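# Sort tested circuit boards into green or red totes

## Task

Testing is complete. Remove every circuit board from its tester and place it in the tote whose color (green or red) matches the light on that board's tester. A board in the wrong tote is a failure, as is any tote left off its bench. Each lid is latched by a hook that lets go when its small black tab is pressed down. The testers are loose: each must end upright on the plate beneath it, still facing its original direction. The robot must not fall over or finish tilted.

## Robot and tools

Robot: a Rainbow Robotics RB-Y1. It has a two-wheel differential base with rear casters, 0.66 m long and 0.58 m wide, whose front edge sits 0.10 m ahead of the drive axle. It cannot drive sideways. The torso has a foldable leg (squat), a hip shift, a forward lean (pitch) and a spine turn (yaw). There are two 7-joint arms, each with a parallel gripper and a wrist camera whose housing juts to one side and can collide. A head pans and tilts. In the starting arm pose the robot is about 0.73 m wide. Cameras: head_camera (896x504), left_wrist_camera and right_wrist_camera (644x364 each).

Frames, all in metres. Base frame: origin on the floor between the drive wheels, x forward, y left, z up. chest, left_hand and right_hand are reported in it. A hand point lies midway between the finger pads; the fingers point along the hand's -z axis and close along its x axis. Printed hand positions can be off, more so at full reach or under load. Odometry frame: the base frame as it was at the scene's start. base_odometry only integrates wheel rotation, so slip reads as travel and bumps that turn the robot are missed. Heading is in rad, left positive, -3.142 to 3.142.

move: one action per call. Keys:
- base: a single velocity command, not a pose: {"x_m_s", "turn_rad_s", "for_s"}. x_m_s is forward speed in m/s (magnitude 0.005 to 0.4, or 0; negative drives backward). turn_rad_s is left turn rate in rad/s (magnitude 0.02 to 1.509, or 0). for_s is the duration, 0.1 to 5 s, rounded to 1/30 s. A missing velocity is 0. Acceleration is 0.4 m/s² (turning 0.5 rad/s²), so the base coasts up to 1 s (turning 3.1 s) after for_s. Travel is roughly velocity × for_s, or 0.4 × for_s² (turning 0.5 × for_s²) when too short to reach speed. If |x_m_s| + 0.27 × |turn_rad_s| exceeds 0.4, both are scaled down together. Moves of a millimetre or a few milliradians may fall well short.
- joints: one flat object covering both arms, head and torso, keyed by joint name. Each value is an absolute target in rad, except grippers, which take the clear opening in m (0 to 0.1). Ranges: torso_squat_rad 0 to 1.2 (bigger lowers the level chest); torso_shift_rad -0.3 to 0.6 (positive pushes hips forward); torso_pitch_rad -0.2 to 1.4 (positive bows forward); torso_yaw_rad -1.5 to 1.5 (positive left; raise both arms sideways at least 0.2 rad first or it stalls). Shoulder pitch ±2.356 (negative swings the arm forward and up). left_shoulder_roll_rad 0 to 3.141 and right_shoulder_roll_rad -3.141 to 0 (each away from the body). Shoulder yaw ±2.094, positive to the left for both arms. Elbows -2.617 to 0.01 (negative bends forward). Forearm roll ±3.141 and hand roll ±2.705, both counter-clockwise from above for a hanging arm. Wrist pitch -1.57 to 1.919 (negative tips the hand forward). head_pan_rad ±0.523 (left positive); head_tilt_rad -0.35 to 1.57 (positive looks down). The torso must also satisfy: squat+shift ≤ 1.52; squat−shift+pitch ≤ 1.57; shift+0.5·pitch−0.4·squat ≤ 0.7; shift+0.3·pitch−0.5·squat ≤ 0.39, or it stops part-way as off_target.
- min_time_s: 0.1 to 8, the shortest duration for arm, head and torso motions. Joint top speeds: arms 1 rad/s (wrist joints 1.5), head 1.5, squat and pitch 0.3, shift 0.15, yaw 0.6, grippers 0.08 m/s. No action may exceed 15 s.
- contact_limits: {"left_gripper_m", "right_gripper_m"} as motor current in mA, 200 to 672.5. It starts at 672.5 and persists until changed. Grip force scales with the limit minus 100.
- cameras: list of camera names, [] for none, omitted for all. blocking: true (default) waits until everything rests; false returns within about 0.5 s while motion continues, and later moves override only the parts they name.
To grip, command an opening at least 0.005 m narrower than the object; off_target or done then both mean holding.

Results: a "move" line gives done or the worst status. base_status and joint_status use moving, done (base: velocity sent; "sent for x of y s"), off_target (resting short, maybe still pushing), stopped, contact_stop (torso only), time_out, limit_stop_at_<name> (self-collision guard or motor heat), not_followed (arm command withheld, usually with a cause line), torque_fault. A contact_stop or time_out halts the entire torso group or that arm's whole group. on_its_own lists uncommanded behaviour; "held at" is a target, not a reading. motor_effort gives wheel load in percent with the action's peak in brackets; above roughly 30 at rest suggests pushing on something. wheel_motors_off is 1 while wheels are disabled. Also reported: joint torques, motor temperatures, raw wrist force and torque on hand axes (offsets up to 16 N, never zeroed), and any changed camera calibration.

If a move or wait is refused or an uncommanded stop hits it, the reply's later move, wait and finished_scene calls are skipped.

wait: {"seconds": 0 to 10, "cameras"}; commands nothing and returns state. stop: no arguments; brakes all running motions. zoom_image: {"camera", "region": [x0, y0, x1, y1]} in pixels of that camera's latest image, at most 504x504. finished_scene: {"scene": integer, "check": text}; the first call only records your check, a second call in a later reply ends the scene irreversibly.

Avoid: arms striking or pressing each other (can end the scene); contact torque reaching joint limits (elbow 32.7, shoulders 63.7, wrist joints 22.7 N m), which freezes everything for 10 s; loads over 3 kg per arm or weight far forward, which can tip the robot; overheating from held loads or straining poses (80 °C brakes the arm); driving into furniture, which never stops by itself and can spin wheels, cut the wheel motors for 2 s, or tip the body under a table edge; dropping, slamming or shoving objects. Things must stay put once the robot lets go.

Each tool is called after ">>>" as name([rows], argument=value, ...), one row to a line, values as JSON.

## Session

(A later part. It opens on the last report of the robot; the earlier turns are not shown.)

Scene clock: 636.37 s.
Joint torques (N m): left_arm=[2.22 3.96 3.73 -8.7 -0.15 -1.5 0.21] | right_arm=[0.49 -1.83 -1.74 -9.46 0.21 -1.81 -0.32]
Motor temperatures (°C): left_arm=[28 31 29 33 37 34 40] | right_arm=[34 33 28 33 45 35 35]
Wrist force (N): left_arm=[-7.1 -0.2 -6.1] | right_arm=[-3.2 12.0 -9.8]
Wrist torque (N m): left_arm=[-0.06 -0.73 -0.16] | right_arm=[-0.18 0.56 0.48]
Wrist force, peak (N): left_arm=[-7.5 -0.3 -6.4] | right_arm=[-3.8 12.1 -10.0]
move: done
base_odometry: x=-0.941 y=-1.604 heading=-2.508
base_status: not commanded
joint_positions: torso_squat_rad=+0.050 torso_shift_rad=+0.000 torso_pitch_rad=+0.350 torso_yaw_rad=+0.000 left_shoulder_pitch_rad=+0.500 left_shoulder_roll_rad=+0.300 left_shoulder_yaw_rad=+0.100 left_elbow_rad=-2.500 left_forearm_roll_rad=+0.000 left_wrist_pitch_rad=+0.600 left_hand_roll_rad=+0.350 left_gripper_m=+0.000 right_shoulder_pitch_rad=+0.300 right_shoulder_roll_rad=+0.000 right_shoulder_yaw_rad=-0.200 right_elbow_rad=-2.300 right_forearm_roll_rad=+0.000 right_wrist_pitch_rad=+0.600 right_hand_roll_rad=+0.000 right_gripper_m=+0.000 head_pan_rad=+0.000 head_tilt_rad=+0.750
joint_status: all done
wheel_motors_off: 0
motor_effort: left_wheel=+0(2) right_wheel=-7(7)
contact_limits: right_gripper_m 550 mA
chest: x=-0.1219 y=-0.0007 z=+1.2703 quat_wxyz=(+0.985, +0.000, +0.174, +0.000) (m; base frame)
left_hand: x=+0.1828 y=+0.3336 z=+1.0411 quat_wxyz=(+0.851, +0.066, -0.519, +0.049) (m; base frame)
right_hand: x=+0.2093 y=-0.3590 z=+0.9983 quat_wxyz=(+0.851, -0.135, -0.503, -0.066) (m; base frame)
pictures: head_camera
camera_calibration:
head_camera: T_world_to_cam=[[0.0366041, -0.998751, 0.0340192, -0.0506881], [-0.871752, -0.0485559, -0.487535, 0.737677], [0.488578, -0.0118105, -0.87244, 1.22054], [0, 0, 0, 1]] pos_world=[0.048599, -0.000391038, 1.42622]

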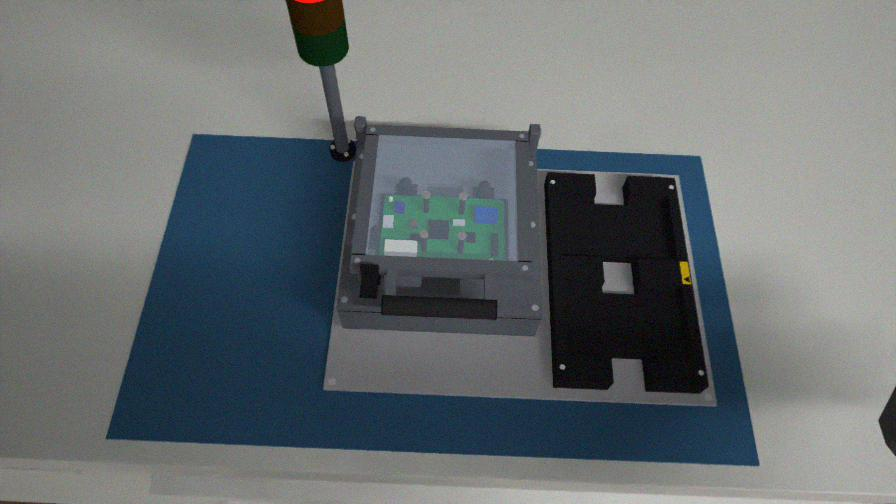

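>>> move(joints={"left_shoulder_pitch_rad":-0.3,"left_shoulder_roll_rad":0,"left_shoulder_yaw_rad":-0.29,"left_wrist_pitch_rad":1.56,"left_hand_roll_rad":0.35,"left_elbow_rad":-2.4}, cameras=[])

>>> move(joints={"left_elbow_rad":-2.24}, cameras=["head_camera","left_wrist_camera"])

Scene clock: 645.57 s.
Joint torques (N m): left_arm=[-7.08 -2.95 0.08 -6.77 0.25 -1.64 0.15] | right_arm=[0.4 -2.03 -2.09 -9.36 0.22 -1.81 -0.35]
Motor temperatures (°C): left_arm=[28 31 29 33 37 34 40] | right_arm=[34 33 28 33 45 35 35]
Wrist force (N): left_arm=[-5.7 1.5 -7.5] | right_arm=[-3.1 11.9 -9.7]
Wrist torque (N m): left_arm=[-0.13 -0.61 -0.15] | right_arm=[-0.16 0.57 0.47]
Wrist force, peak (N): left_arm=[-6.5 0.7 -8.0] | right_arm=[-3.8 12.0 -10.0]
move: done
base_odometry: x=-0.941 y=-1.604 heading=-2.508
base_status: not commanded
joint_positions: torso_squat_rad=+0.050 torso_shift_rad=+0.000 torso_pitch_rad=+0.350 torso_yaw_rad=+0.000 left_shoulder_pitch_rad=-0.300 left_shoulder_roll_rad=+0.000 left_shoulder_yaw_rad=-0.290 left_elbow_rad=-2.400 left_forearm_roll_rad=+0.000 left_wrist_pitch_rad=+1.560 left_hand_roll_rad=+0.350 left_gripper_m=+0.000 right_shoulder_pitch_rad=+0.300 right_shoulder_roll_rad=+0.000 right_shoulder_yaw_rad=-0.200 right_elbow_rad=-2.300 right_forearm_roll_rad=+0.000 right_wrist_pitch_rad=+0.600 right_hand_roll_rad=+0.000 right_gripper_m=+0.000 head_pan_rad=+0.000 head_tilt_rad=+0.750
joint_status: all done
wheel_motors_off: 0
motor_effort: left_wheel=-1(2) right_wheel=-7(8)
contact_limits: right_gripper_m 550 mA
chest: x=-0.1219 y=-0.0008 z=+1.2703 quat_wxyz=(+0.985, +0.000, +0.174, +0.000) (m; base frame)
left_hand: x=+0.2553 y=+0.0636 z=+1.0612 quat_wxyz=(+0.924, -0.154, -0.349, -0.011) (m; base frame)
right_hand: x=+0.2093 y=-0.3590 z=+0.9983 quat_wxyz=(+0.851, -0.135, -0.503, -0.066) (m; base frame)
pictures: none
No camera images: "cameras" was empty.

Scene clock: 646.33 s.
Joint torques (N m): left_arm=[-8.2 -2.94 -0.03 -8.04 0.27 -1.25 0.14] | right_arm=[0.75 -2.06 -1.82 -9.48 0.2 -1.76 -0.25]
Motor temperatures (°C): left_arm=[28 31 29 33 37 34 40] | right_arm=[34 33 28 33 45 35 35]
Wrist force (N): left_arm=[-5.0 1.5 -8.4] | right_arm=[-3.6 12.0 -9.5]
Wrist torque (N m): left_arm=[-0.12 -0.60 -0.18] | right_arm=[-0.16 0.52 0.47]
Wrist force, peak (N): left_arm=[-6.1 1.8 -9.2] | right_arm=[-3.4 11.9 -10.1]
move: done
base_odometry: x=-0.941 y=-1.604 heading=-2.508
base_status: not commanded
joint_positions: torso_squat_rad=+0.050 torso_shift_rad=+0.000 torso_pitch_rad=+0.350 torso_yaw_rad=+0.000 left_shoulder_pitch_rad=-0.300 left_shoulder_roll_rad=+0.000 left_shoulder_yaw_rad=-0.290 left_elbow_rad=-2.240 left_forearm_roll_rad=+0.000 left_wrist_pitch_rad=+1.560 left_hand_roll_rad=+0.350 left_gripper_m=+0.000 right_shoulder_pitch_rad=+0.300 right_shoulder_roll_rad=+0.000 right_shoulder_yaw_rad=-0.200 right_elbow_rad=-2.300 right_forearm_roll_rad=+0.000 right_wrist_pitch_rad=+0.600 right_hand_roll_rad=+0.000 right_gripper_m=+0.000 head_pan_rad=+0.000 head_tilt_rad=+0.750
joint_status: all done
wheel_motors_off: 0
motor_effort: left_wheel=+1(2) right_wheel=-7(8)
contact_limits: right_gripper_m 550 mA
chest: x=-0.1219 y=-0.0008 z=+1.2703 quat_wxyz=(+0.985, +0.000, +0.174, +0.000) (m; base frame)
left_hand: x=+0.2489 y=+0.0638 z=+1.0027 quat_wxyz=(+0.952, -0.128, -0.279, -0.013) (m; base frame)
right_hand: x=+0.2093 y=-0.3590 z=+0.9983 quat_wxyz=(+0.851, -0.135, -0.503, -0.066) (m; base frame)
pictures: head_camera, left_wrist_camera
camera_calibration:
head_camera: T_world_to_cam=[[0.0365895, -0.998751, 0.0340259, -0.0507033], [-0.871747, -0.0485466, -0.487544, 0.737687], [0.488587, -0.011823, -0.872435, 1.22054], [0, 0, 0, 1]] pos_world=[0.0485934, -0.000397405, 1.42622]
left_wrist_camera: T_world_to_cam=[[0.852341, 0.0580162, 0.519758, -0.73838], [-0.324657, -0.720454, 0.612817, -0.4534], [0.410015, -0.691072, -0.595237, 0.607872], [0, 0, 0, 1]] pos_world=[0.232916, 0.136267, 1.02346]

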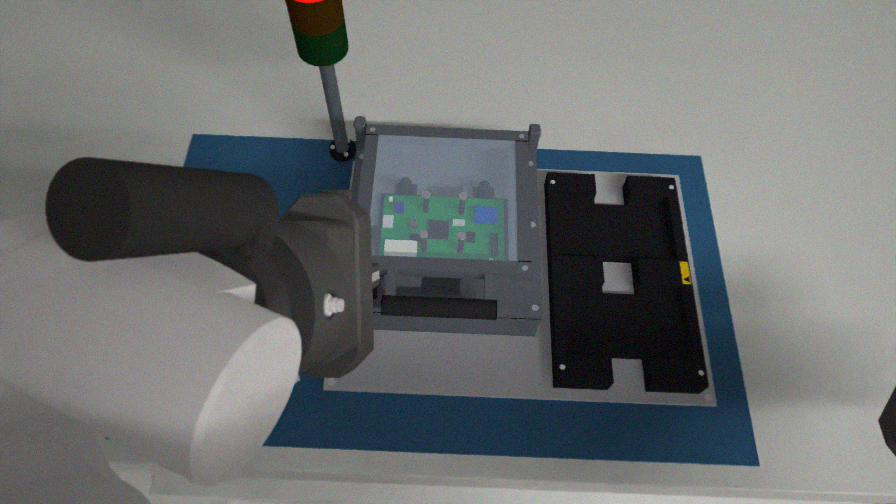

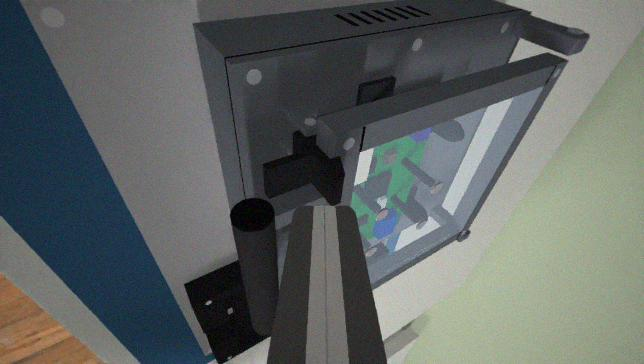

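>>> move(joints={"left_elbow_rad":-2.17,"left_wrist_pitch_rad":1.53}, cameras=["left_wrist_camera","head_camera"])

>>> zoom_image(camera="head_camera", region=[320, 220, 560, 340])

Scene clock: 652.10 s.
Joint torques (N m): left_arm=[-8.06 -3.23 0.03 -6.97 0.24 -0.93 0.16] | right_arm=[0.32 -1.9 -2.02 -9.44 0.23 -1.77 -0.33]
Motor temperatures (°C): left_arm=[28 31 29 33 37 34 40] | right_arm=[34 33 28 33 45 35 35]
Wrist force (N): left_arm=[-2.6 0.1 -2.8] | right_arm=[-3.5 12.1 -9.5]
Wrist torque (N m): left_arm=[-0.15 -0.56 -0.17] | right_arm=[-0.22 0.52 0.48]
Wrist force, peak (N): left_arm=[-5.2 1.8 -8.9] | right_arm=[-3.6 12.0 -10.1]
move: done
base_odometry: x=-0.941 y=-1.604 heading=-2.508
base_status: not commanded
joint_positions: torso_squat_rad=+0.050 torso_shift_rad=+0.000 torso_pitch_rad=+0.350 torso_yaw_rad=+0.000 left_shoulder_pitch_rad=-0.300 left_shoulder_roll_rad=+0.000 left_shoulder_yaw_rad=-0.290 left_elbow_rad=-2.170 left_forearm_roll_rad=+0.000 left_wrist_pitch_rad=+1.530 left_hand_roll_rad=+0.350 left_gripper_m=+0.000 right_shoulder_pitch_rad=+0.300 right_shoulder_roll_rad=+0.000 right_shoulder_yaw_rad=-0.200 right_elbow_rad=-2.300 right_forearm_roll_rad=+0.000 right_wrist_pitch_rad=+0.600 right_hand_roll_rad=+0.000 right_gripper_m=+0.000 head_pan_rad=+0.000 head_tilt_rad=+0.750
joint_status: all done
wheel_motors_off: 0
motor_effort: left_wheel=+1(2) right_wheel=-9(9)
contact_limits: right_gripper_m 550 mA
chest: x=-0.1220 y=-0.0008 z=+1.2703 quat_wxyz=(+0.985, +0.000, +0.174, +0.000) (m; base frame)
left_hand: x=+0.2490 y=+0.0629 z=+0.9814 quat_wxyz=(+0.958, -0.121, -0.261, -0.014) (m; base frame)
right_hand: x=+0.2092 y=-0.3590 z=+0.9983 quat_wxyz=(+0.851, -0.135, -0.503, -0.066) (m; base frame)
pictures: head_camera, left_wrist_camera
camera_calibration:
head_camera: T_world_to_cam=[[0.0365882, -0.998751, 0.0340276, -0.0507045], [-0.871723, -0.0485469, -0.487588, 0.737718], [0.488631, -0.0118226, -0.87241, 1.22053], [0, 0, 0, 1]] pos_world=[0.0485502, -0.00039729, 1.42623]
left_wrist_camera: T_world_to_cam=[[0.870817, 0.0490909, 0.48915, -0.701336], [-0.303433, -0.72918, 0.613371, -0.446318], [0.38679, -0.682558, -0.620087, 0.624218], [0, 0, 0, 1]] pos_world=[0.233867, 0.135048, 1.00389]

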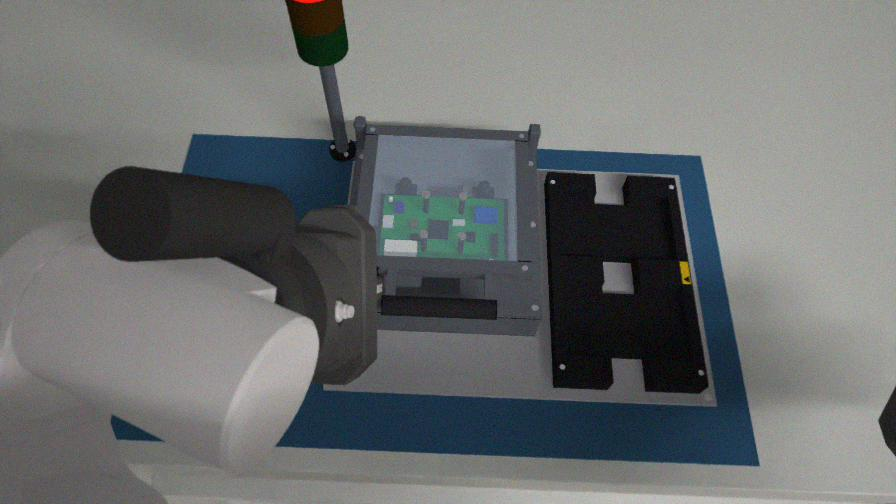

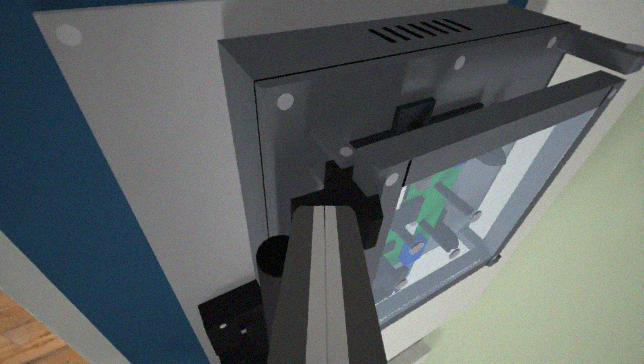

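Scaled by 2.100 from the camera's 896x504 image, which has a finer 1280x720 frame.

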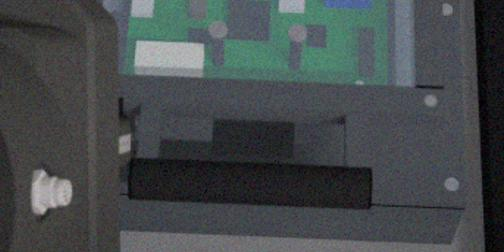

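Contact begun. Press.

>>> move(joints={"left_elbow_rad":-2.12,"left_wrist_pitch_rad":1.51}, cameras=["left_wrist_camera","head_camera"])

>>> zoom_image(camera="head_camera", region=[320, 220, 560, 340])

Scene clock: 657.50 s.
Joint torques (N m): left_arm=[4.35 1.8 1.26 17.11 -0.63 0.14 0.16] | right_arm=[0.32 -1.91 -1.9 -9.51 0.26 -1.82 -0.36]
Motor temperatures (°C): left_arm=[28 31 29 33 37 34 40] | right_arm=[34 33 28 33 45 35 35]
Wrist force (N): left_arm=[-0.9 -7.5 95.9] | right_arm=[-3.2 11.9 -9.9]
Wrist torque (N m): left_arm=[0.48 -0.08 -0.21] | right_arm=[-0.17 0.56 0.47]
Wrist force, peak (N): left_arm=[-4.5 -8.4 116.3] | right_arm=[-3.3 12.3 -10.2]
move: done
base_odometry: x=-0.940 y=-1.604 heading=-2.507
base_status: not commanded
joint_positions: torso_squat_rad=+0.050 torso_shift_rad=-0.002 torso_pitch_rad=+0.346 torso_yaw_rad=+0.000 left_shoulder_pitch_rad=-0.303 left_shoulder_roll_rad=-0.001 left_shoulder_yaw_rad=-0.290 left_elbow_rad=-2.126 left_forearm_roll_rad=+0.000 left_wrist_pitch_rad=+1.510 left_hand_roll_rad=+0.350 left_gripper_m=+0.000 right_shoulder_pitch_rad=+0.300 right_shoulder_roll_rad=+0.000 right_shoulder_yaw_rad=-0.200 right_elbow_rad=-2.300 right_forearm_roll_rad=+0.000 right_wrist_pitch_rad=+0.600 right_hand_roll_rad=+0.000 right_gripper_m=+0.000 head_pan_rad=+0.000 head_tilt_rad=+0.750
joint_status: all done
wheel_motors_off: 0
motor_effort: left_wheel=+13(15) right_wheel=-2(10)
contact_limits: right_gripper_m 550 mA
chest: x=-0.1241 y=-0.0007 z=+1.2707 quat_wxyz=(+0.985, +0.000, +0.172, +0.000) (m; base frame)
left_hand: x=+0.2483 y=+0.0616 z=+0.9709 quat_wxyz=(+0.960, -0.118, -0.253, -0.014) (m; base frame)
right_hand: x=+0.2082 y=-0.3588 z=+0.9997 quat_wxyz=(+0.851, -0.135, -0.504, -0.066) (m; base frame)
pictures: head_camera, left_wrist_camera
camera_calibration:
head_camera: T_world_to_cam=[[0.0368258, -0.998742, 0.0340256, -0.0505804], [-0.870016, -0.0487934, -0.490603, 0.740065], [0.491647, -0.011536, -0.870718, 1.22011], [0, 0, 0, 1]] pos_world=[0.0458687, -0.000331318, 1.42717]
left_wrist_camera: T_world_to_cam=[[0.878509, 0.0438843, 0.475707, -0.684074], [-0.29513, -0.73317, 0.612666, -0.442091], [0.37566, -0.678627, -0.631145, 0.630337], [0, 0, 0, 1]] pos_world=[0.233698, 0.133656, 0.994107]

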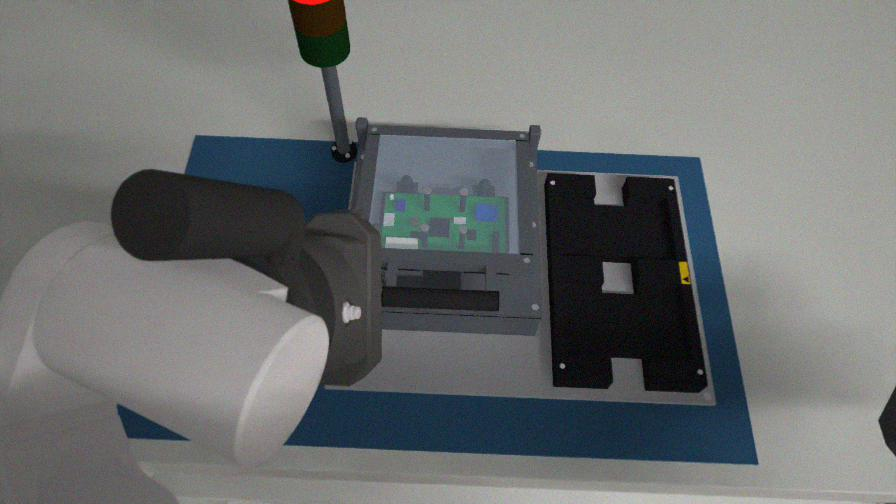

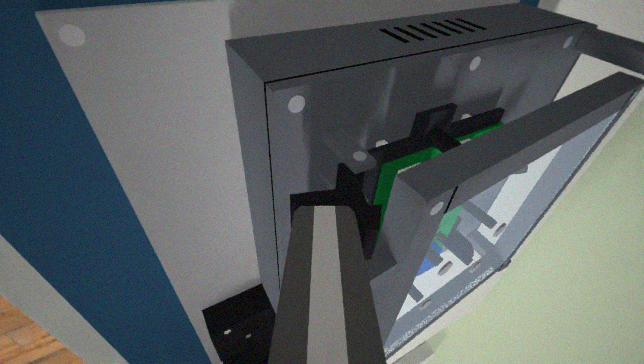

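Scaled by 2.100 from the camera's 896x504 image, which has a finer 1280x720 frame.

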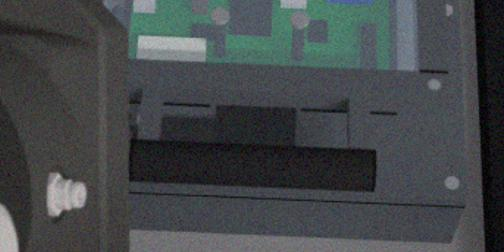

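>>> move(joints={"left_elbow_rad":-2.13,"right_shoulder_pitch_rad":0.3,"right_shoulder_roll_rad":0,"right_shoulder_yaw_rad":0.46,"right_elbow_rad":-1.835,"right_wrist_pitch_rad":-0.075}, cameras=[])

>>> move(joints={"right_shoulder_pitch_rad":0.13,"right_shoulder_yaw_rad":0.41,"right_elbow_rad":-1.775,"right_wrist_pitch_rad":-0.02}, cameras=["head_camera","right_wrist_camera"])

Scene clock: 664.47 s.
Joint torques (N m): left_arm=[-0.57 1.5 1.86 8.43 -1.38 -1.79 0.17] | right_arm=[0.08 4.12 1.53 -8.5 0.06 -1.66 -0.32]
Motor temperatures (°C): left_arm=[28 31 29 33 37 34 40] | right_arm=[34 33 28 33 45 35 35]
Wrist force (N): left_arm=[-8.1 -5.5 63.8] | right_arm=[-4.1 9.4 -8.6]
Wrist torque (N m): left_arm=[0.20 -0.04 -0.16] | right_arm=[-0.01 0.47 0.47]
Wrist force, peak (N): left_arm=[0.4 -7.4 95.7] | right_arm=[-3.9 12.0 -9.8]
move: done
base_odometry: x=-0.940 y=-1.604 heading=-2.507
base_status: not commanded
joint_positions: torso_squat_rad=+0.050 torso_shift_rad=-0.001 torso_pitch_rad=+0.347 torso_yaw_rad=+0.000 left_shoulder_pitch_rad=-0.302 left_shoulder_roll_rad=-0.001 left_shoulder_yaw_rad=-0.291 left_elbow_rad=-2.134 left_forearm_roll_rad=+0.000 left_wrist_pitch_rad=+1.510 left_hand_roll_rad=+0.350 left_gripper_m=+0.000 right_shoulder_pitch_rad=+0.300 right_shoulder_roll_rad=+0.000 right_shoulder_yaw_rad=+0.460 right_elbow_rad=-1.835 right_forearm_roll_rad=+0.000 right_wrist_pitch_rad=-0.075 right_hand_roll_rad=+0.000 right_gripper_m=+0.000 head_pan_rad=+0.000 head_tilt_rad=+0.750
joint_status: all done
wheel_motors_off: 0
motor_effort: left_wheel=+13(15) right_wheel=-4(5)
contact_limits: right_gripper_m 550 mA
chest: x=-0.1236 y=-0.0007 z=+1.2706 quat_wxyz=(+0.985, +0.000, +0.173, +0.000) (m; base frame)
left_hand: x=+0.2488 y=+0.0615 z=+0.9729 quat_wxyz=(+0.959, -0.119, -0.256, -0.014) (m; base frame)
right_hand: x=+0.1911 y=-0.0411 z=+0.9394 quat_wxyz=(+0.788, +0.173, -0.589, +0.046) (m; base frame)
pictures: none
No camera images: "cameras" was empty.

Scene clock: 665.27 s.
Joint torques (N m): left_arm=[-0.86 1.71 2.05 8.73 -1.38 -1.89 0.12] | right_arm=[-2.79 4.68 0.74 -8.87 0.14 -2.11 -0.24]
Motor temperatures (°C): left_arm=[28 31 29 33 37 34 40] | right_arm=[34 33 28 33 45 35 35]
Wrist force (N): left_arm=[-8.3 -6.3 65.3] | right_arm=[-3.9 9.6 -8.1]
Wrist torque (N m): left_arm=[0.27 -0.02 -0.14] | right_arm=[-0.04 0.50 0.45]
Wrist force, peak (N): left_arm=[-10.2 -7.2 72.4] | right_arm=[-10.4 9.9 -6.7]
move: done
base_odometry: x=-0.940 y=-1.604 heading=-2.507
base_status: not commanded
joint_positions: torso_squat_rad=+0.050 torso_shift_rad=-0.001 torso_pitch_rad=+0.347 torso_yaw_rad=+0.000 left_shoulder_pitch_rad=-0.302 left_shoulder_roll_rad=-0.001 left_shoulder_yaw_rad=-0.291 left_elbow_rad=-2.134 left_forearm_roll_rad=+0.000 left_wrist_pitch_rad=+1.510 left_hand_roll_rad=+0.350 left_gripper_m=+0.000 right_shoulder_pitch_rad=+0.130 right_shoulder_roll_rad=+0.000 right_shoulder_yaw_rad=+0.410 right_elbow_rad=-1.775 right_forearm_roll_rad=+0.000 right_wrist_pitch_rad=-0.020 right_hand_roll_rad=+0.000 right_gripper_m=+0.000 head_pan_rad=+0.000 head_tilt_rad=+0.750
joint_status: all done
wheel_motors_off: 0
motor_effort: left_wheel=+14(15) right_wheel=-4(6)
contact_limits: right_gripper_m 550 mA
chest: x=-0.1236 y=-0.0007 z=+1.2706 quat_wxyz=(+0.985, +0.000, +0.173, +0.000) (m; base frame)
left_hand: x=+0.2488 y=+0.0615 z=+0.9729 quat_wxyz=(+0.959, -0.119, -0.256, -0.014) (m; base frame)
right_hand: x=+0.2391 y=-0.0363 z=+0.9485 quat_wxyz=(+0.775, +0.166, -0.605, +0.076) (m; base frame)
pictures: head_camera, right_wrist_camera
camera_calibration:
head_camera: T_world_to_cam=[[0.0367693, -0.998745, 0.0339955, -0.050574], [-0.870422, -0.04872, -0.48989, 0.739504], [0.490932, -0.0115775, -0.871121, 1.22021], [0, 0, 0, 1]] pos_world=[0.0464978, -0.000354948, 1.42695]
right_wrist_camera: T_world_to_cam=[[-0.246502, 0.107879, -0.963119, 0.978849], [-0.687685, 0.680775, 0.25226, -0.0169266], [0.682881, 0.724505, -0.0936253, 0.023585], [0, 0, 0, 1]] pos_world=[0.213542, -0.111161, 0.949227]

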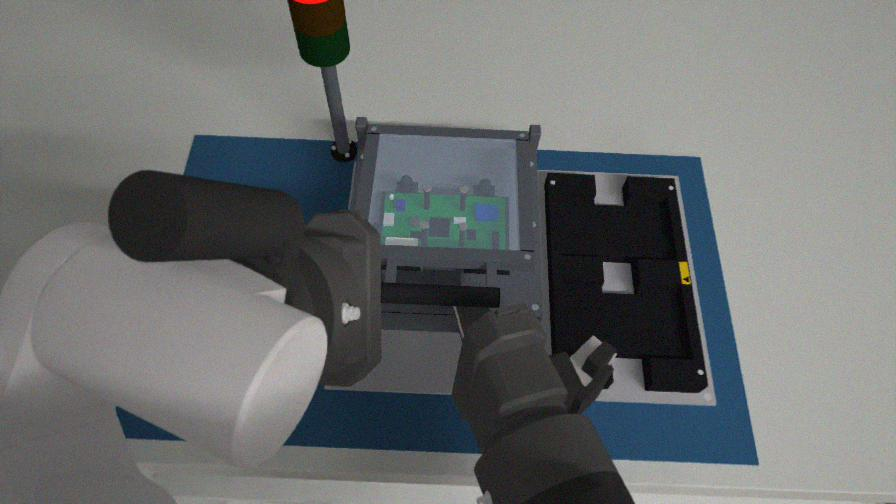

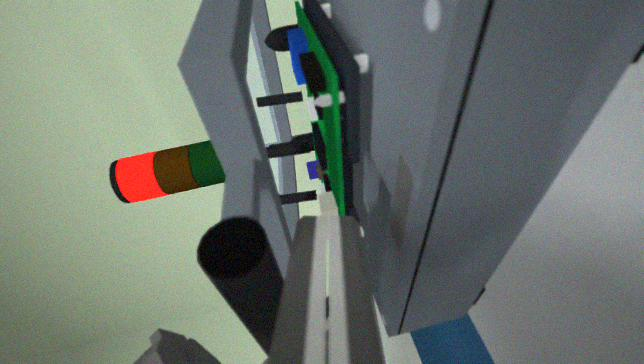

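>>> move(joints={"right_elbow_rad":-1.9}, cameras=[])

>>> move(joints={"left_elbow_rad":-2.3}, cameras=[])

>>> move(joints={"left_shoulder_pitch_rad":0,"left_shoulder_roll_rad":0.1,"left_shoulder_yaw_rad":0.1}, cameras=["head_camera"])

Scene clock: 670.57 s.
Joint torques (N m): left_arm=[3.64 3.14 2.64 11.6 -2.21 2.35 0.14] | right_arm=[-15.61 10.33 3.5 -28.38 -0.06 -12.58 -0.27]
Motor temperatures (°C): left_arm=[28 31 29 33 37 34 40] | right_arm=[34 33 28 33 45 35 35]
Wrist force (N): left_arm=[0.1 -9.4 57.6] | right_arm=[-46.6 5.2 -17.4]
Wrist torque (N m): left_arm=[-1.22 -1.85 -0.16] | right_arm=[-0.24 1.31 0.83]
Wrist force, peak (N): left_arm=[-10.2 -6.6 75.2] | right_arm=[-55.5 4.0 -21.9]
move: done
base_odometry: x=-0.941 y=-1.604 heading=-2.507
base_status: not commanded
joint_positions: torso_squat_rad=+0.050 torso_shift_rad=-0.001 torso_pitch_rad=+0.349 torso_yaw_rad=+0.000 left_shoulder_pitch_rad=-0.303 left_shoulder_roll_rad=-0.002 left_shoulder_yaw_rad=-0.291 left_elbow_rad=-2.135 left_forearm_roll_rad=+0.001 left_wrist_pitch_rad=+1.509 left_hand_roll_rad=+0.350 left_gripper_m=+0.000 right_shoulder_pitch_rad=+0.133 right_shoulder_roll_rad=-0.001 right_shoulder_yaw_rad=+0.410 right_elbow_rad=-1.895 right_forearm_roll_rad=+0.000 right_wrist_pitch_rad=-0.017 right_hand_roll_rad=+0.000 right_gripper_m=+0.000 head_pan_rad=+0.000 head_tilt_rad=+0.750
joint_status: all done
wheel_motors_off: 0
motor_effort: left_wheel=+12(14) right_wheel=-6(8)
contact_limits: right_gripper_m 550 mA
chest: x=-0.1228 y=-0.0007 z=+1.2704 quat_wxyz=(+0.985, +0.000, +0.173, +0.000) (m; base frame)
left_hand: x=+0.2497 y=+0.0610 z=+0.9730 quat_wxyz=(+0.959, -0.120, -0.256, -0.014) (m; base frame)
right_hand: x=+0.2543 y=-0.0419 z=+1.0021 quat_wxyz=(+0.740, +0.169, -0.648, +0.066) (m; base frame)
pictures: none
No camera images: "cameras" was empty.

Scene clock: 671.33 s.
Joint torques (N m): left_arm=[-6.92 -1.45 0.57 -7.65 0.2 -0.94 0.11] | right_arm=[-6.38 7.05 3.05 -12.05 -0.06 -3.52 -0.25]
Motor temperatures (°C): left_arm=[28 31 29 33 37 34 40] | right_arm=[34 33 28 33 45 35 35]
Wrist force (N): left_arm=[-5.5 2.0 -8.1] | right_arm=[-8.8 9.9 -7.1]
Wrist torque (N m): left_arm=[-0.19 -0.62 -0.17] | right_arm=[-0.10 0.55 0.50]
Wrist force, peak (N): left_arm=[1.2 -9.7 49.6] | right_arm=[-44.5 5.7 -16.6]
move: done
base_odometry: x=-0.941 y=-1.604 heading=-2.507
base_status: not commanded
joint_positions: torso_squat_rad=+0.050 torso_shift_rad=+0.000 torso_pitch_rad=+0.350 torso_yaw_rad=+0.000 left_shoulder_pitch_rad=-0.300 left_shoulder_roll_rad=+0.000 left_shoulder_yaw_rad=-0.290 left_elbow_rad=-2.300 left_forearm_roll_rad=+0.000 left_wrist_pitch_rad=+1.510 left_hand_roll_rad=+0.350 left_gripper_m=+0.000 right_shoulder_pitch_rad=+0.131 right_shoulder_roll_rad=-0.001 right_shoulder_yaw_rad=+0.410 right_elbow_rad=-1.899 right_forearm_roll_rad=+0.000 right_wrist_pitch_rad=-0.020 right_hand_roll_rad=+0.000 right_gripper_m=+0.000 head_pan_rad=+0.000 head_tilt_rad=+0.750
joint_status: all done
wheel_motors_off: 0
motor_effort: left_wheel=+4(10) right_wheel=-8(8)
contact_limits: right_gripper_m 550 mA
chest: x=-0.1220 y=-0.0007 z=+1.2703 quat_wxyz=(+0.985, +0.000, +0.174, +0.000) (m; base frame)
left_hand: x=+0.2605 y=+0.0601 z=+1.0322 quat_wxyz=(+0.933, -0.146, -0.327, -0.012) (m; base frame)
right_hand: x=+0.2559 y=-0.0417 z=+1.0049 quat_wxyz=(+0.737, +0.170, -0.651, +0.065) (m; base frame)
pictures: none
No camera images: "cameras" was empty.

Scene clock: 672.33 s.
Joint torques (N m): left_arm=[-4.74 2.72 0.54 -8.13 0.13 -0.84 0.15] | right_arm=[-5.97 6.87 2.28 -11.85 0.02 -3.35 -0.25]
Motor temperatures (°C): left_arm=[28 31 29 33 37 34 40] | right_arm=[34 33 28 33 45 35 35]
Wrist force (N): left_arm=[-4.4 0.8 -9.0] | right_arm=[-7.6 9.7 -7.7]
Wrist torque (N m): left_arm=[-0.12 -0.56 -0.18] | right_arm=[-0.12 0.57 0.50]
Wrist force, peak (N): left_arm=[-5.1 1.8 -9.3] | right_arm=[-10.1 8.7 -8.8]
move: done
base_odometry: x=-0.941 y=-1.604 heading=-2.507
base_status: not commanded
joint_positions: torso_squat_rad=+0.050 torso_shift_rad=+0.000 torso_pitch_rad=+0.350 torso_yaw_rad=+0.000 left_shoulder_pitch_rad=+0.000 left_shoulder_roll_rad=+0.100 left_shoulder_yaw_rad=+0.100 left_elbow_rad=-2.300 left_forearm_roll_rad=+0.000 left_wrist_pitch_rad=+1.510 left_hand_roll_rad=+0.350 left_gripper_m=+0.000 right_shoulder_pitch_rad=+0.131 right_shoulder_roll_rad=-0.001 right_shoulder_yaw_rad=+0.410 right_elbow_rad=-1.899 right_forearm_roll_rad=+0.000 right_wrist_pitch_rad=-0.020 right_hand_roll_rad=+0.000 right_gripper_m=+0.000 head_pan_rad=+0.000 head_tilt_rad=+0.750
joint_status: all done
wheel_motors_off: 0
motor_effort: left_wheel=+4(5) right_wheel=-6(8)
contact_limits: right_gripper_m 550 mA
chest: x=-0.1220 y=-0.0008 z=+1.2703 quat_wxyz=(+0.985, +0.000, +0.174, +0.000) (m; base frame)
left_hand: x=+0.1875 y=+0.2890 z=+0.9391 quat_wxyz=(+0.955, +0.030, -0.229, +0.184) (m; base frame)
right_hand: x=+0.2560 y=-0.0416 z=+1.0050 quat_wxyz=(+0.737, +0.170, -0.651, +0.065) (m; base frame)
pictures: head_camera
camera_calibration:
head_camera: T_world_to_cam=[[0.0366244, -0.998751, 0.0339964, -0.0506661], [-0.871718, -0.0485633, -0.487595, 0.737724], [0.488637, -0.0117774, -0.872408, 1.22053], [0, 0, 0, 1]] pos_world=[0.0485461, -0.000401682, 1.42624]

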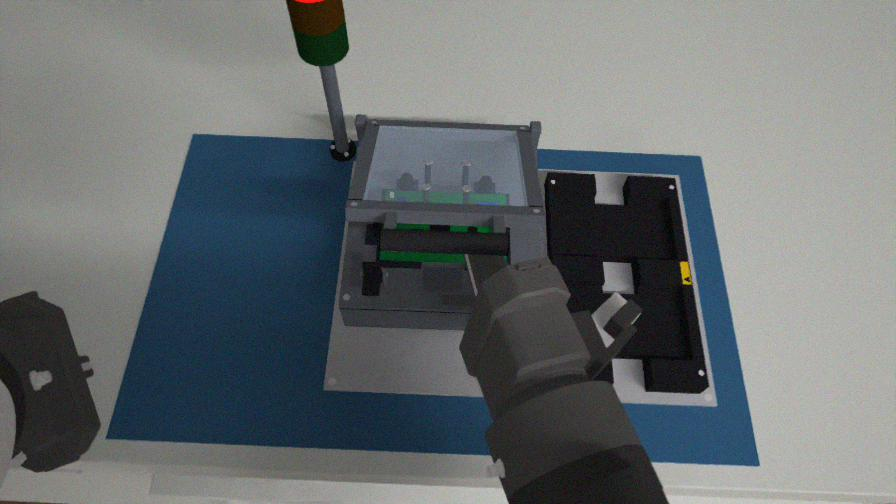

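>>> move(joints={"right_shoulder_pitch_rad":0.02,"right_shoulder_yaw_rad":0.377,"right_elbow_rad":-2.02,"right_wrist_pitch_rad":0.14}, cameras=[])

>>> move(joints={"right_shoulder_pitch_rad":-0.1,"right_shoulder_yaw_rad":0.33,"right_elbow_rad":-1.99,"right_wrist_pitch_rad":0.19}, cameras=["head_camera"])

>>> move(joints={"right_shoulder_pitch_rad":-0.2,"right_shoulder_yaw_rad":0.3,"right_elbow_rad":-1.93,"right_wrist_pitch_rad":0.2}, cameras=["head_camera"])

>>> move(joints={"right_shoulder_pitch_rad":-0.36,"right_shoulder_yaw_rad":0.27,"right_elbow_rad":-1.8}, cameras=["head_camera"])

Scene clock: 679.73 s.
Joint torques (N m): left_arm=[-4.45 2.89 0.57 -8.18 0.01 -0.83 0.17] | right_arm=[-5.84 6.12 0.32 -11.6 -0.07 -3.27 -0.25]
Motor temperatures (°C): left_arm=[28 31 29 33 37 34 40] | right_arm=[34 33 28 33 45 35 35]
Wrist force (N): left_arm=[-4.4 0.6 -9.0] | right_arm=[-9.3 9.2 -6.8]
Wrist torque (N m): left_arm=[-0.08 -0.55 -0.19] | right_arm=[-0.15 0.54 0.47]
Wrist force, peak (N): left_arm=[-4.5 0.8 -9.4] | right_arm=[-10.4 13.6 -7.6]
move: done
base_odometry: x=-0.941 y=-1.604 heading=-2.507
base_status: not commanded
joint_positions: torso_squat_rad=+0.050 torso_shift_rad=+0.000 torso_pitch_rad=+0.350 torso_yaw_rad=+0.000 left_shoulder_pitch_rad=+0.000 left_shoulder_roll_rad=+0.100 left_shoulder_yaw_rad=+0.100 left_elbow_rad=-2.300 left_forearm_roll_rad=+0.000 left_wrist_pitch_rad=+1.510 left_hand_roll_rad=+0.350 left_gripper_m=+0.000 right_shoulder_pitch_rad=+0.020 right_shoulder_roll_rad=+0.000 right_shoulder_yaw_rad=+0.377 right_elbow_rad=-2.020 right_forearm_roll_rad=+0.000 right_wrist_pitch_rad=+0.140 right_hand_roll_rad=+0.000 right_gripper_m=+0.000 head_pan_rad=+0.000 head_tilt_rad=+0.750
joint_status: all done
wheel_motors_off: 0
motor_effort: left_wheel=+2(4) right_wheel=-9(9)
contact_limits: right_gripper_m 550 mA
chest: x=-0.1219 y=-0.0007 z=+1.2703 quat_wxyz=(+0.985, +0.000, +0.174, +0.000) (m; base frame)
left_hand: x=+0.1875 y=+0.2890 z=+0.9391 quat_wxyz=(+0.955, +0.030, -0.229, +0.184) (m; base frame)
right_hand: x=+0.2915 y=-0.0416 z=+1.0645 quat_wxyz=(+0.716, +0.166, -0.674, +0.079) (m; base frame)
pictures: none
No camera images: "cameras" was empty.

Scene clock: 680.53 s.
Joint torques (N m): left_arm=[-4.22 2.79 1 -8.25 -0.05 -0.85 0.15] | right_arm=[-6.97 5.48 -2.88 -10.98 -0.05 -2.77 -0.26]
Motor temperatures (°C): left_arm=[28 31 29 33 37 34 40] | right_arm=[34 33 28 33 45 35 35]
Wrist force (N): left_arm=[-4.0 0.7 -8.8] | right_arm=[-5.6 18.1 -5.9]
Wrist torque (N m): left_arm=[-0.11 -0.51 -0.19] | right_arm=[0.06 0.50 0.50]
Wrist force, peak (N): left_arm=[-4.5 0.7 -9.4] | right_arm=[-6.1 19.8 -5.6]
move: done
base_odometry: x=-0.941 y=-1.604 heading=-2.507
base_status: not commanded
joint_positions: torso_squat_rad=+0.050 torso_shift_rad=+0.000 torso_pitch_rad=+0.350 torso_yaw_rad=+0.000 left_shoulder_pitch_rad=+0.000 left_shoulder_roll_rad=+0.100 left_shoulder_yaw_rad=+0.100 left_elbow_rad=-2.300 left_forearm_roll_rad=+0.000 left_wrist_pitch_rad=+1.510 left_hand_roll_rad=+0.350 left_gripper_m=+0.000 right_shoulder_pitch_rad=-0.100 right_shoulder_roll_rad=+0.000 right_shoulder_yaw_rad=+0.331 right_elbow_rad=-1.990 right_forearm_roll_rad=+0.000 right_wrist_pitch_rad=+0.190 right_hand_roll_rad=+0.000 right_gripper_m=+0.000 head_pan_rad=+0.000 head_tilt_rad=+0.750
joint_status: all done
wheel_motors_off: 0
motor_effort: left_wheel=+2(4) right_wheel=-9(9)
contact_limits: right_gripper_m 550 mA
chest: x=-0.1219 y=-0.0007 z=+1.2703 quat_wxyz=(+0.985, +0.000, +0.174, +0.000) (m; base frame)
left_hand: x=+0.1875 y=+0.2891 z=+0.9391 quat_wxyz=(+0.955, +0.030, -0.229, +0.184) (m; base frame)
right_hand: x=+0.3218 y=-0.0411 z=+1.0839 quat_wxyz=(+0.705, +0.156, -0.686, +0.093) (m; base frame)
pictures: head_camera
camera_calibration:
head_camera: T_world_to_cam=[[0.0366941, -0.998745, 0.0340938, -0.050692], [-0.871761, -0.0486706, -0.487508, 0.737642], [0.488555, -0.011833, -0.872453, 1.22055], [0, 0, 0, 1]] pos_world=[0.0485997, -0.000283987, 1.42621]

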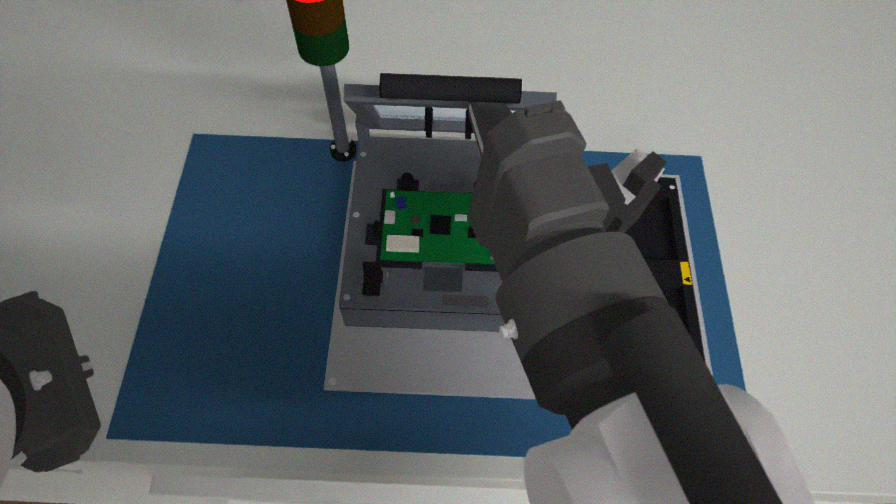

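Scene clock: 681.30 s.
Joint torques (N m): left_arm=[-4.23 2.75 1.01 -8.17 0.09 -0.88 0.06] | right_arm=[-6.2 4.21 -1.67 -6.1 0.02 -0.24 -0.22]
Motor temperatures (°C): left_arm=[28 31 29 33 37 34 40] | right_arm=[34 33 28 33 45 35 35]
Wrist force (N): left_arm=[-4.1 0.7 -8.9] | right_arm=[3.3 12.5 -2.4]
Wrist torque (N m): left_arm=[-0.10 -0.51 -0.18] | right_arm=[-0.07 0.26 0.50]
Wrist force, peak (N): left_arm=[-4.3 0.7 -9.5] | right_arm=[-5.0 19.6 -3.8]
move: done
base_odometry: x=-0.941 y=-1.604 heading=-2.507
base_status: not commanded
joint_positions: torso_squat_rad=+0.050 torso_shift_rad=+0.000 torso_pitch_rad=+0.350 torso_yaw_rad=+0.000 left_shoulder_pitch_rad=+0.000 left_shoulder_roll_rad=+0.100 left_shoulder_yaw_rad=+0.100 left_elbow_rad=-2.300 left_forearm_roll_rad=+0.000 left_wrist_pitch_rad=+1.510 left_hand_roll_rad=+0.350 left_gripper_m=+0.000 right_shoulder_pitch_rad=-0.201 right_shoulder_roll_rad=+0.000 right_shoulder_yaw_rad=+0.301 right_elbow_rad=-1.931 right_forearm_roll_rad=+0.000 right_wrist_pitch_rad=+0.199 right_hand_roll_rad=+0.000 right_gripper_m=+0.000 head_pan_rad=+0.000 head_tilt_rad=+0.750
joint_status: all done
wheel_motors_off: 0
motor_effort: left_wheel=+2(4) right_wheel=-9(9)
contact_limits: right_gripper_m 550 mA
chest: x=-0.1221 y=-0.0007 z=+1.2703 quat_wxyz=(+0.985, +0.000, +0.174, +0.000) (m; base frame)
left_hand: x=+0.1874 y=+0.2890 z=+0.9392 quat_wxyz=(+0.955, +0.030, -0.229, +0.184) (m; base frame)
right_hand: x=+0.3457 y=-0.0359 z=+1.0949 quat_wxyz=(+0.695, +0.151, -0.695, +0.104) (m; base frame)
pictures: head_camera
camera_calibration:
head_camera: T_world_to_cam=[[0.0366329, -0.998749, 0.0340262, -0.0506854], [-0.871583, -0.0485886, -0.487835, 0.737907], [0.488878, -0.0117859, -0.872273, 1.2205], [0, 0, 0, 1]] pos_world=[0.0483278, -0.000383478, 1.42631]

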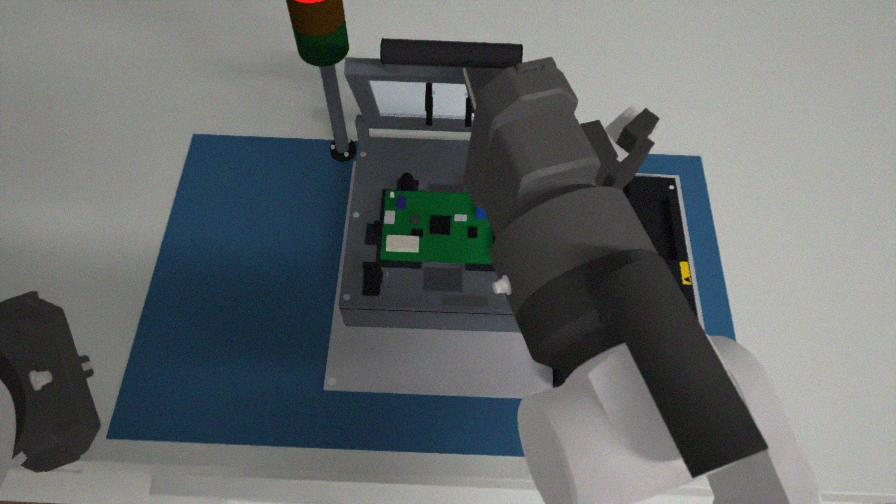

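Scene clock: 682.03 s.
Joint torques (N m): left_arm=[-4.08 2.88 0.86 -8.27 0 -0.86 0.19] | right_arm=[-7.29 3.55 -1.21 -5.04 0.03 0.22 -0.33]
Motor temperatures (°C): left_arm=[28 31 29 33 37 34 40] | right_arm=[34 33 28 33 45 35 35]
Wrist force (N): left_arm=[-4.4 0.7 -8.8] | right_arm=[5.8 11.0 -6.4]
Wrist torque (N m): left_arm=[-0.11 -0.56 -0.18] | right_arm=[-0.11 0.35 0.54]
Wrist force, peak (N): left_arm=[-4.2 0.3 -9.5] | right_arm=[24.3 9.8 10.2]
move: done
base_odometry: x=-0.941 y=-1.604 heading=-2.508
base_status: not commanded
joint_positions: torso_squat_rad=+0.050 torso_shift_rad=+0.000 torso_pitch_rad=+0.349 torso_yaw_rad=+0.000 left_shoulder_pitch_rad=+0.000 left_shoulder_roll_rad=+0.100 left_shoulder_yaw_rad=+0.100 left_elbow_rad=-2.300 left_forearm_roll_rad=+0.000 left_wrist_pitch_rad=+1.510 left_hand_roll_rad=+0.350 left_gripper_m=+0.000 right_shoulder_pitch_rad=-0.361 right_shoulder_roll_rad=+0.000 right_shoulder_yaw_rad=+0.270 right_elbow_rad=-1.801 right_forearm_roll_rad=+0.000 right_wrist_pitch_rad=+0.199 right_hand_roll_rad=+0.000 right_gripper_m=+0.000 head_pan_rad=+0.000 head_tilt_rad=+0.750
joint_status: all done
wheel_motors_off: 0
motor_effort: left_wheel=+2(3) right_wheel=-7(9)
contact_limits: right_gripper_m 550 mA
chest: x=-0.1222 y=-0.0008 z=+1.2703 quat_wxyz=(+0.985, +0.000, +0.174, +0.000) (m; base frame)
left_hand: x=+0.1875 y=+0.2889 z=+0.9393 quat_wxyz=(+0.955, +0.030, -0.229, +0.184) (m; base frame)
right_hand: x=+0.3812 y=-0.0181 z=+1.1039 quat_wxyz=(+0.685, +0.148, -0.702, +0.127) (m; base frame)
pictures: head_camera
camera_calibration:
head_camera: T_world_to_cam=[[0.0365642, -0.998752, 0.0340112, -0.0507013], [-0.871523, -0.0485227, -0.487948, 0.738026], [0.48899, -0.0118001, -0.87221, 1.22047], [0, 0, 0, 1]] pos_world=[0.0482641, -0.000425434, 1.42635]

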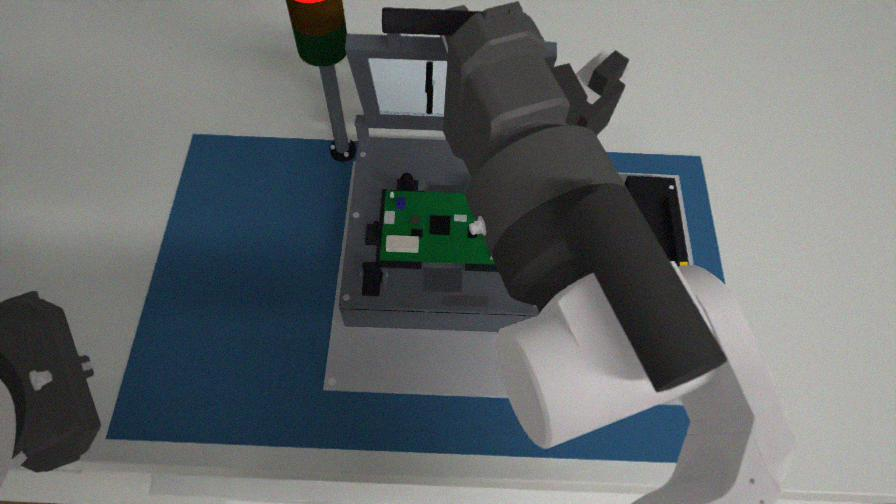

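>>> move(joints={"right_shoulder_pitch_rad":-0.48,"right_shoulder_yaw_rad":0.24,"right_elbow_rad":-1.68}, cameras=[])

>>> move(joints={"right_shoulder_pitch_rad":-0.53,"right_elbow_rad":-1.62}, cameras=["head_camera"])

>>> move(joints={"right_shoulder_pitch_rad":-0.36,"right_elbow_rad":-1.78}, cameras=["head_camera"])

Scene clock: 688.03 s.
Joint torques (N m): left_arm=[-3.99 2.75 0.94 -8.39 -0.01 -0.91 0.11] | right_arm=[-2.94 1.45 -0.94 1.65 0.13 3.57 0]
Motor temperatures (°C): left_arm=[28 31 29 33 37 34 40] | right_arm=[34 33 28 33 45 35 35]
Wrist force (N): left_arm=[-4.3 0.8 -8.9] | right_arm=[19.1 13.0 -3.9]
Wrist torque (N m): left_arm=[-0.12 -0.54 -0.19] | right_arm=[-0.12 0.31 0.22]
Wrist force, peak (N): left_arm=[-4.5 0.6 -9.3] | right_arm=[21.4 13.9 -3.3]
move: done
base_odometry: x=-0.941 y=-1.604 heading=-2.508
base_status: not commanded
joint_positions: torso_squat_rad=+0.050 torso_shift_rad=+0.000 torso_pitch_rad=+0.349 torso_yaw_rad=+0.000 left_shoulder_pitch_rad=+0.000 left_shoulder_roll_rad=+0.100 left_shoulder_yaw_rad=+0.100 left_elbow_rad=-2.300 left_forearm_roll_rad=+0.000 left_wrist_pitch_rad=+1.510 left_hand_roll_rad=+0.350 left_gripper_m=+0.000 right_shoulder_pitch_rad=-0.483 right_shoulder_roll_rad=+0.001 right_shoulder_yaw_rad=+0.240 right_elbow_rad=-1.683 right_forearm_roll_rad=+0.000 right_wrist_pitch_rad=+0.199 right_hand_roll_rad=+0.000 right_gripper_m=+0.000 head_pan_rad=+0.000 head_tilt_rad=+0.750
joint_status: all done
wheel_motors_off: 0
motor_effort: left_wheel=+0(2) right_wheel=-6(9)
contact_limits: right_gripper_m 550 mA
chest: x=-0.1225 y=-0.0008 z=+1.2704 quat_wxyz=(+0.985, +0.000, +0.174, +0.000) (m; base frame)
left_hand: x=+0.1873 y=+0.2889 z=+0.9395 quat_wxyz=(+0.955, +0.030, -0.229, +0.184) (m; base frame)
right_hand: x=+0.4098 y=-0.0079 z=+1.1058 quat_wxyz=(+0.685, +0.141, -0.701, +0.141) (m; base frame)
pictures: none
No camera images: "cameras" was empty.

Scene clock: 688.60 s.
Joint torques (N m): left_arm=[-4.25 2.65 1.16 -8.35 0.03 -0.87 0.07] | right_arm=[3.73 1.28 3.08 10.56 0.11 8.34 0.15]
Motor temperatures (°C): left_arm=[28 31 29 33 37 34 40] | right_arm=[34 33 28 33 45 35 35]
Wrist force (N): left_arm=[-4.3 0.8 -8.9] | right_arm=[39.4 2.1 1.2]
Wrist torque (N m): left_arm=[-0.12 -0.53 -0.19] | right_arm=[-0.35 0.17 0.10]
Wrist force, peak (N): left_arm=[-4.3 0.8 -9.2] | right_arm=[46.1 -2.7 8.0]
move: done
base_odometry: x=-0.941 y=-1.604 heading=-2.508
base_status: not commanded
joint_positions: torso_squat_rad=+0.050 torso_shift_rad=-0.001 torso_pitch_rad=+0.348 torso_yaw_rad=+0.000 left_shoulder_pitch_rad=+0.000 left_shoulder_roll_rad=+0.100 left_shoulder_yaw_rad=+0.100 left_elbow_rad=-2.300 left_forearm_roll_rad=+0.000 left_wrist_pitch_rad=+1.510 left_hand_roll_rad=+0.350 left_gripper_m=+0.000 right_shoulder_pitch_rad=-0.535 right_shoulder_roll_rad=+0.001 right_shoulder_yaw_rad=+0.239 right_elbow_rad=-1.625 right_forearm_roll_rad=+0.000 right_wrist_pitch_rad=+0.197 right_hand_roll_rad=+0.000 right_gripper_m=+0.000 head_pan_rad=+0.000 head_tilt_rad=+0.750
joint_status: all done
wheel_motors_off: 0
motor_effort: left_wheel=+1(2) right_wheel=-4(7)
contact_limits: right_gripper_m 550 mA
chest: x=-0.1230 y=-0.0010 z=+1.2705 quat_wxyz=(+0.985, +0.001, +0.173, +0.000) (m; base frame)
left_hand: x=+0.1871 y=+0.2887 z=+0.9400 quat_wxyz=(+0.955, +0.030, -0.230, +0.184) (m; base frame)
right_hand: x=+0.4194 y=+0.0016 z=+1.1047 quat_wxyz=(+0.685, +0.141, -0.698, +0.151) (m; base frame)
pictures: head_camera
camera_calibration:
head_camera: T_world_to_cam=[[0.0363149, -0.998768, 0.0338326, -0.0506736], [-0.870805, -0.0482355, -0.489257, 0.739096], [0.490286, -0.0116943, -0.871483, 1.22025], [0, 0, 0, 1]] pos_world=[0.0471761, -0.000690513, 1.42675]

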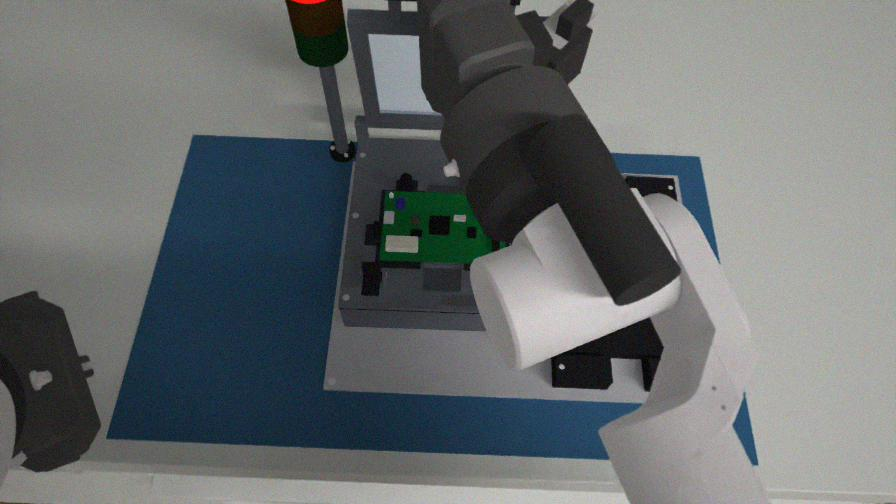

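Scene clock: 689.37 s.
Joint torques (N m): left_arm=[-4.26 2.51 1.01 -8.27 0.03 -0.89 0.14] | right_arm=[9.68 -4.98 -8.73 8.15 0.5 7.48 -0.12]
Motor temperatures (°C): left_arm=[28 31 29 33 37 34 40] | right_arm=[34 33 28 33 45 36 35]
Wrist force (N): left_arm=[-4.2 0.6 -9.1] | right_arm=[35.3 30.2 -3.9]
Wrist torque (N m): left_arm=[-0.10 -0.53 -0.18] | right_arm=[-0.55 0.11 1.01]
Wrist force, peak (N): left_arm=[-4.3 1.1 -9.2] | right_arm=[47.8 30.8 -8.3]
move: done
base_odometry: x=-0.941 y=-1.604 heading=-2.507
base_status: not commanded
joint_positions: torso_squat_rad=+0.050 torso_shift_rad=-0.001 torso_pitch_rad=+0.348 torso_yaw_rad=+0.000 left_shoulder_pitch_rad=+0.000 left_shoulder_roll_rad=+0.100 left_shoulder_yaw_rad=+0.100 left_elbow_rad=-2.300 left_forearm_roll_rad=+0.000 left_wrist_pitch_rad=+1.510 left_hand_roll_rad=+0.350 left_gripper_m=+0.000 right_shoulder_pitch_rad=-0.365 right_shoulder_roll_rad=+0.002 right_shoulder_yaw_rad=+0.242 right_elbow_rad=-1.785 right_forearm_roll_rad=+0.000 right_wrist_pitch_rad=+0.198 right_hand_roll_rad=+0.000 right_gripper_m=+0.000 head_pan_rad=+0.000 head_tilt_rad=+0.750
joint_status: all done
wheel_motors_off: 0
motor_effort: left_wheel=+5(6) right_wheel=-10(10)
contact_limits: right_gripper_m 550 mA
chest: x=-0.1230 y=-0.0005 z=+1.2705 quat_wxyz=(+0.985, +0.000, +0.173, +0.000) (m; base frame)
left_hand: x=+0.1870 y=+0.2892 z=+0.9398 quat_wxyz=(+0.955, +0.030, -0.230, +0.184) (m; base frame)
right_hand: x=+0.3871 y=-0.0297 z=+1.0991 quat_wxyz=(+0.690, +0.138, -0.700, +0.118) (m; base frame)
pictures: head_camera
camera_calibration:
head_camera: T_world_to_cam=[[0.0367971, -0.998732, 0.034365, -0.0508259], [-0.870766, -0.048917, -0.489258, 0.739122], [0.490319, -0.0119206, -0.871462, 1.22024], [0, 0, 0, 1]] pos_world=[0.0471654, -0.0000598975, 1.42676]

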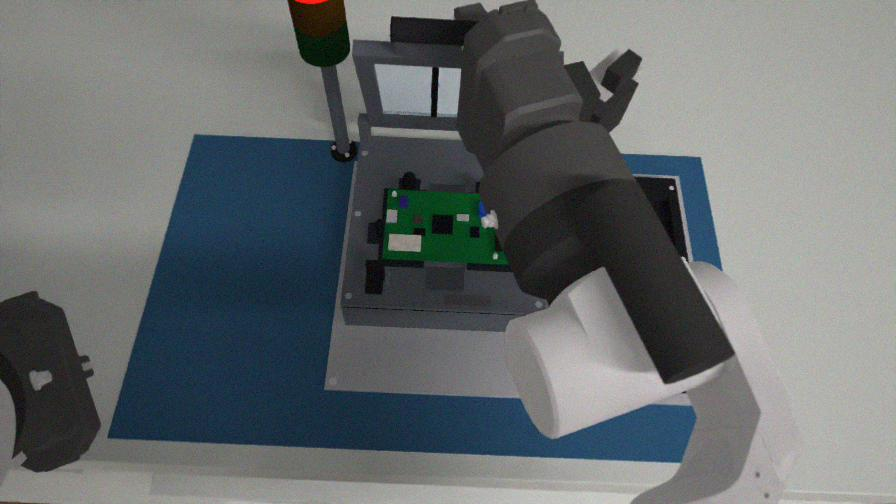

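>>> move(joints={"right_shoulder_pitch_rad":-0.53,"right_shoulder_yaw_rad":0.24,"right_elbow_rad":-1.63}, cameras=["right_wrist_camera"])

Scene clock: 698.57 s.
Joint torques (N m): left_arm=[-4.02 2.67 0.88 -8.27 0.02 -0.96 0.12] | right_arm=[-2.85 0.49 1.58 2.84 -0.04 4.42 -0.05]
Motor temperatures (°C): left_arm=[28 31 29 33 37 34 40] | right_arm=[34 33 28 33 45 36 35]
Wrist force (N): left_arm=[-4.2 0.7 -8.7] | right_arm=[22.4 6.8 -2.0]
Wrist torque (N m): left_arm=[-0.10 -0.52 -0.19] | right_arm=[-0.18 0.32 0.20]
Wrist force, peak (N): left_arm=[-4.4 0.7 -9.4] | right_arm=[36.8 30.8 0.2]
move: done
base_odometry: x=-0.941 y=-1.604 heading=-2.508
base_status: not commanded
joint_positions: torso_squat_rad=+0.050 torso_shift_rad=-0.001 torso_pitch_rad=+0.349 torso_yaw_rad=+0.000 left_shoulder_pitch_rad=+0.000 left_shoulder_roll_rad=+0.100 left_shoulder_yaw_rad=+0.100 left_elbow_rad=-2.300 left_forearm_roll_rad=+0.000 left_wrist_pitch_rad=+1.510 left_hand_roll_rad=+0.350 left_gripper_m=+0.000 right_shoulder_pitch_rad=-0.533 right_shoulder_roll_rad=+0.001 right_shoulder_yaw_rad=+0.240 right_elbow_rad=-1.633 right_forearm_roll_rad=+0.000 right_wrist_pitch_rad=+0.198 right_hand_roll_rad=+0.000 right_gripper_m=+0.000 head_pan_rad=+0.000 head_tilt_rad=+0.750
joint_status: all done
wheel_motors_off: 0
motor_effort: left_wheel=+0(6) right_wheel=-4(9)
contact_limits: right_gripper_m 550 mA
chest: x=-0.1227 y=-0.0009 z=+1.2704 quat_wxyz=(+0.985, +0.001, +0.173, +0.000) (m; base frame)
left_hand: x=+0.1873 y=+0.2888 z=+0.9397 quat_wxyz=(+0.955, +0.030, -0.230, +0.184) (m; base frame)
right_hand: x=+0.4191 y=+0.0016 z=+1.1072 quat_wxyz=(+0.684, +0.141, -0.700, +0.151) (m; base frame)
pictures: right_wrist_camera
camera_calibration:
right_wrist_camera: T_world_to_cam=[[0.0324302, 0.0167929, -0.999333, 1.09527], [-0.768291, 0.639944, -0.0141787, 0.369846], [0.639279, 0.768238, 0.0336553, -0.234736], [0, 0, 0, 1]] pos_world=[0.398691, -0.0747406, 1.10769]

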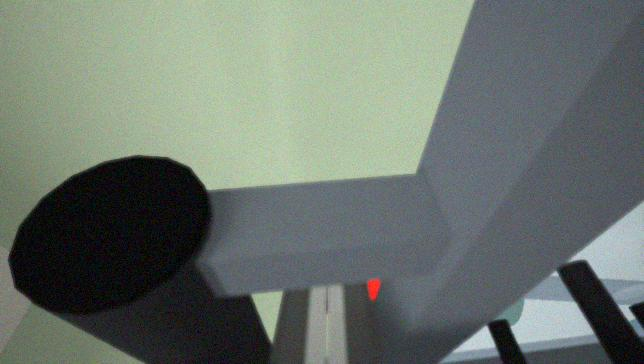

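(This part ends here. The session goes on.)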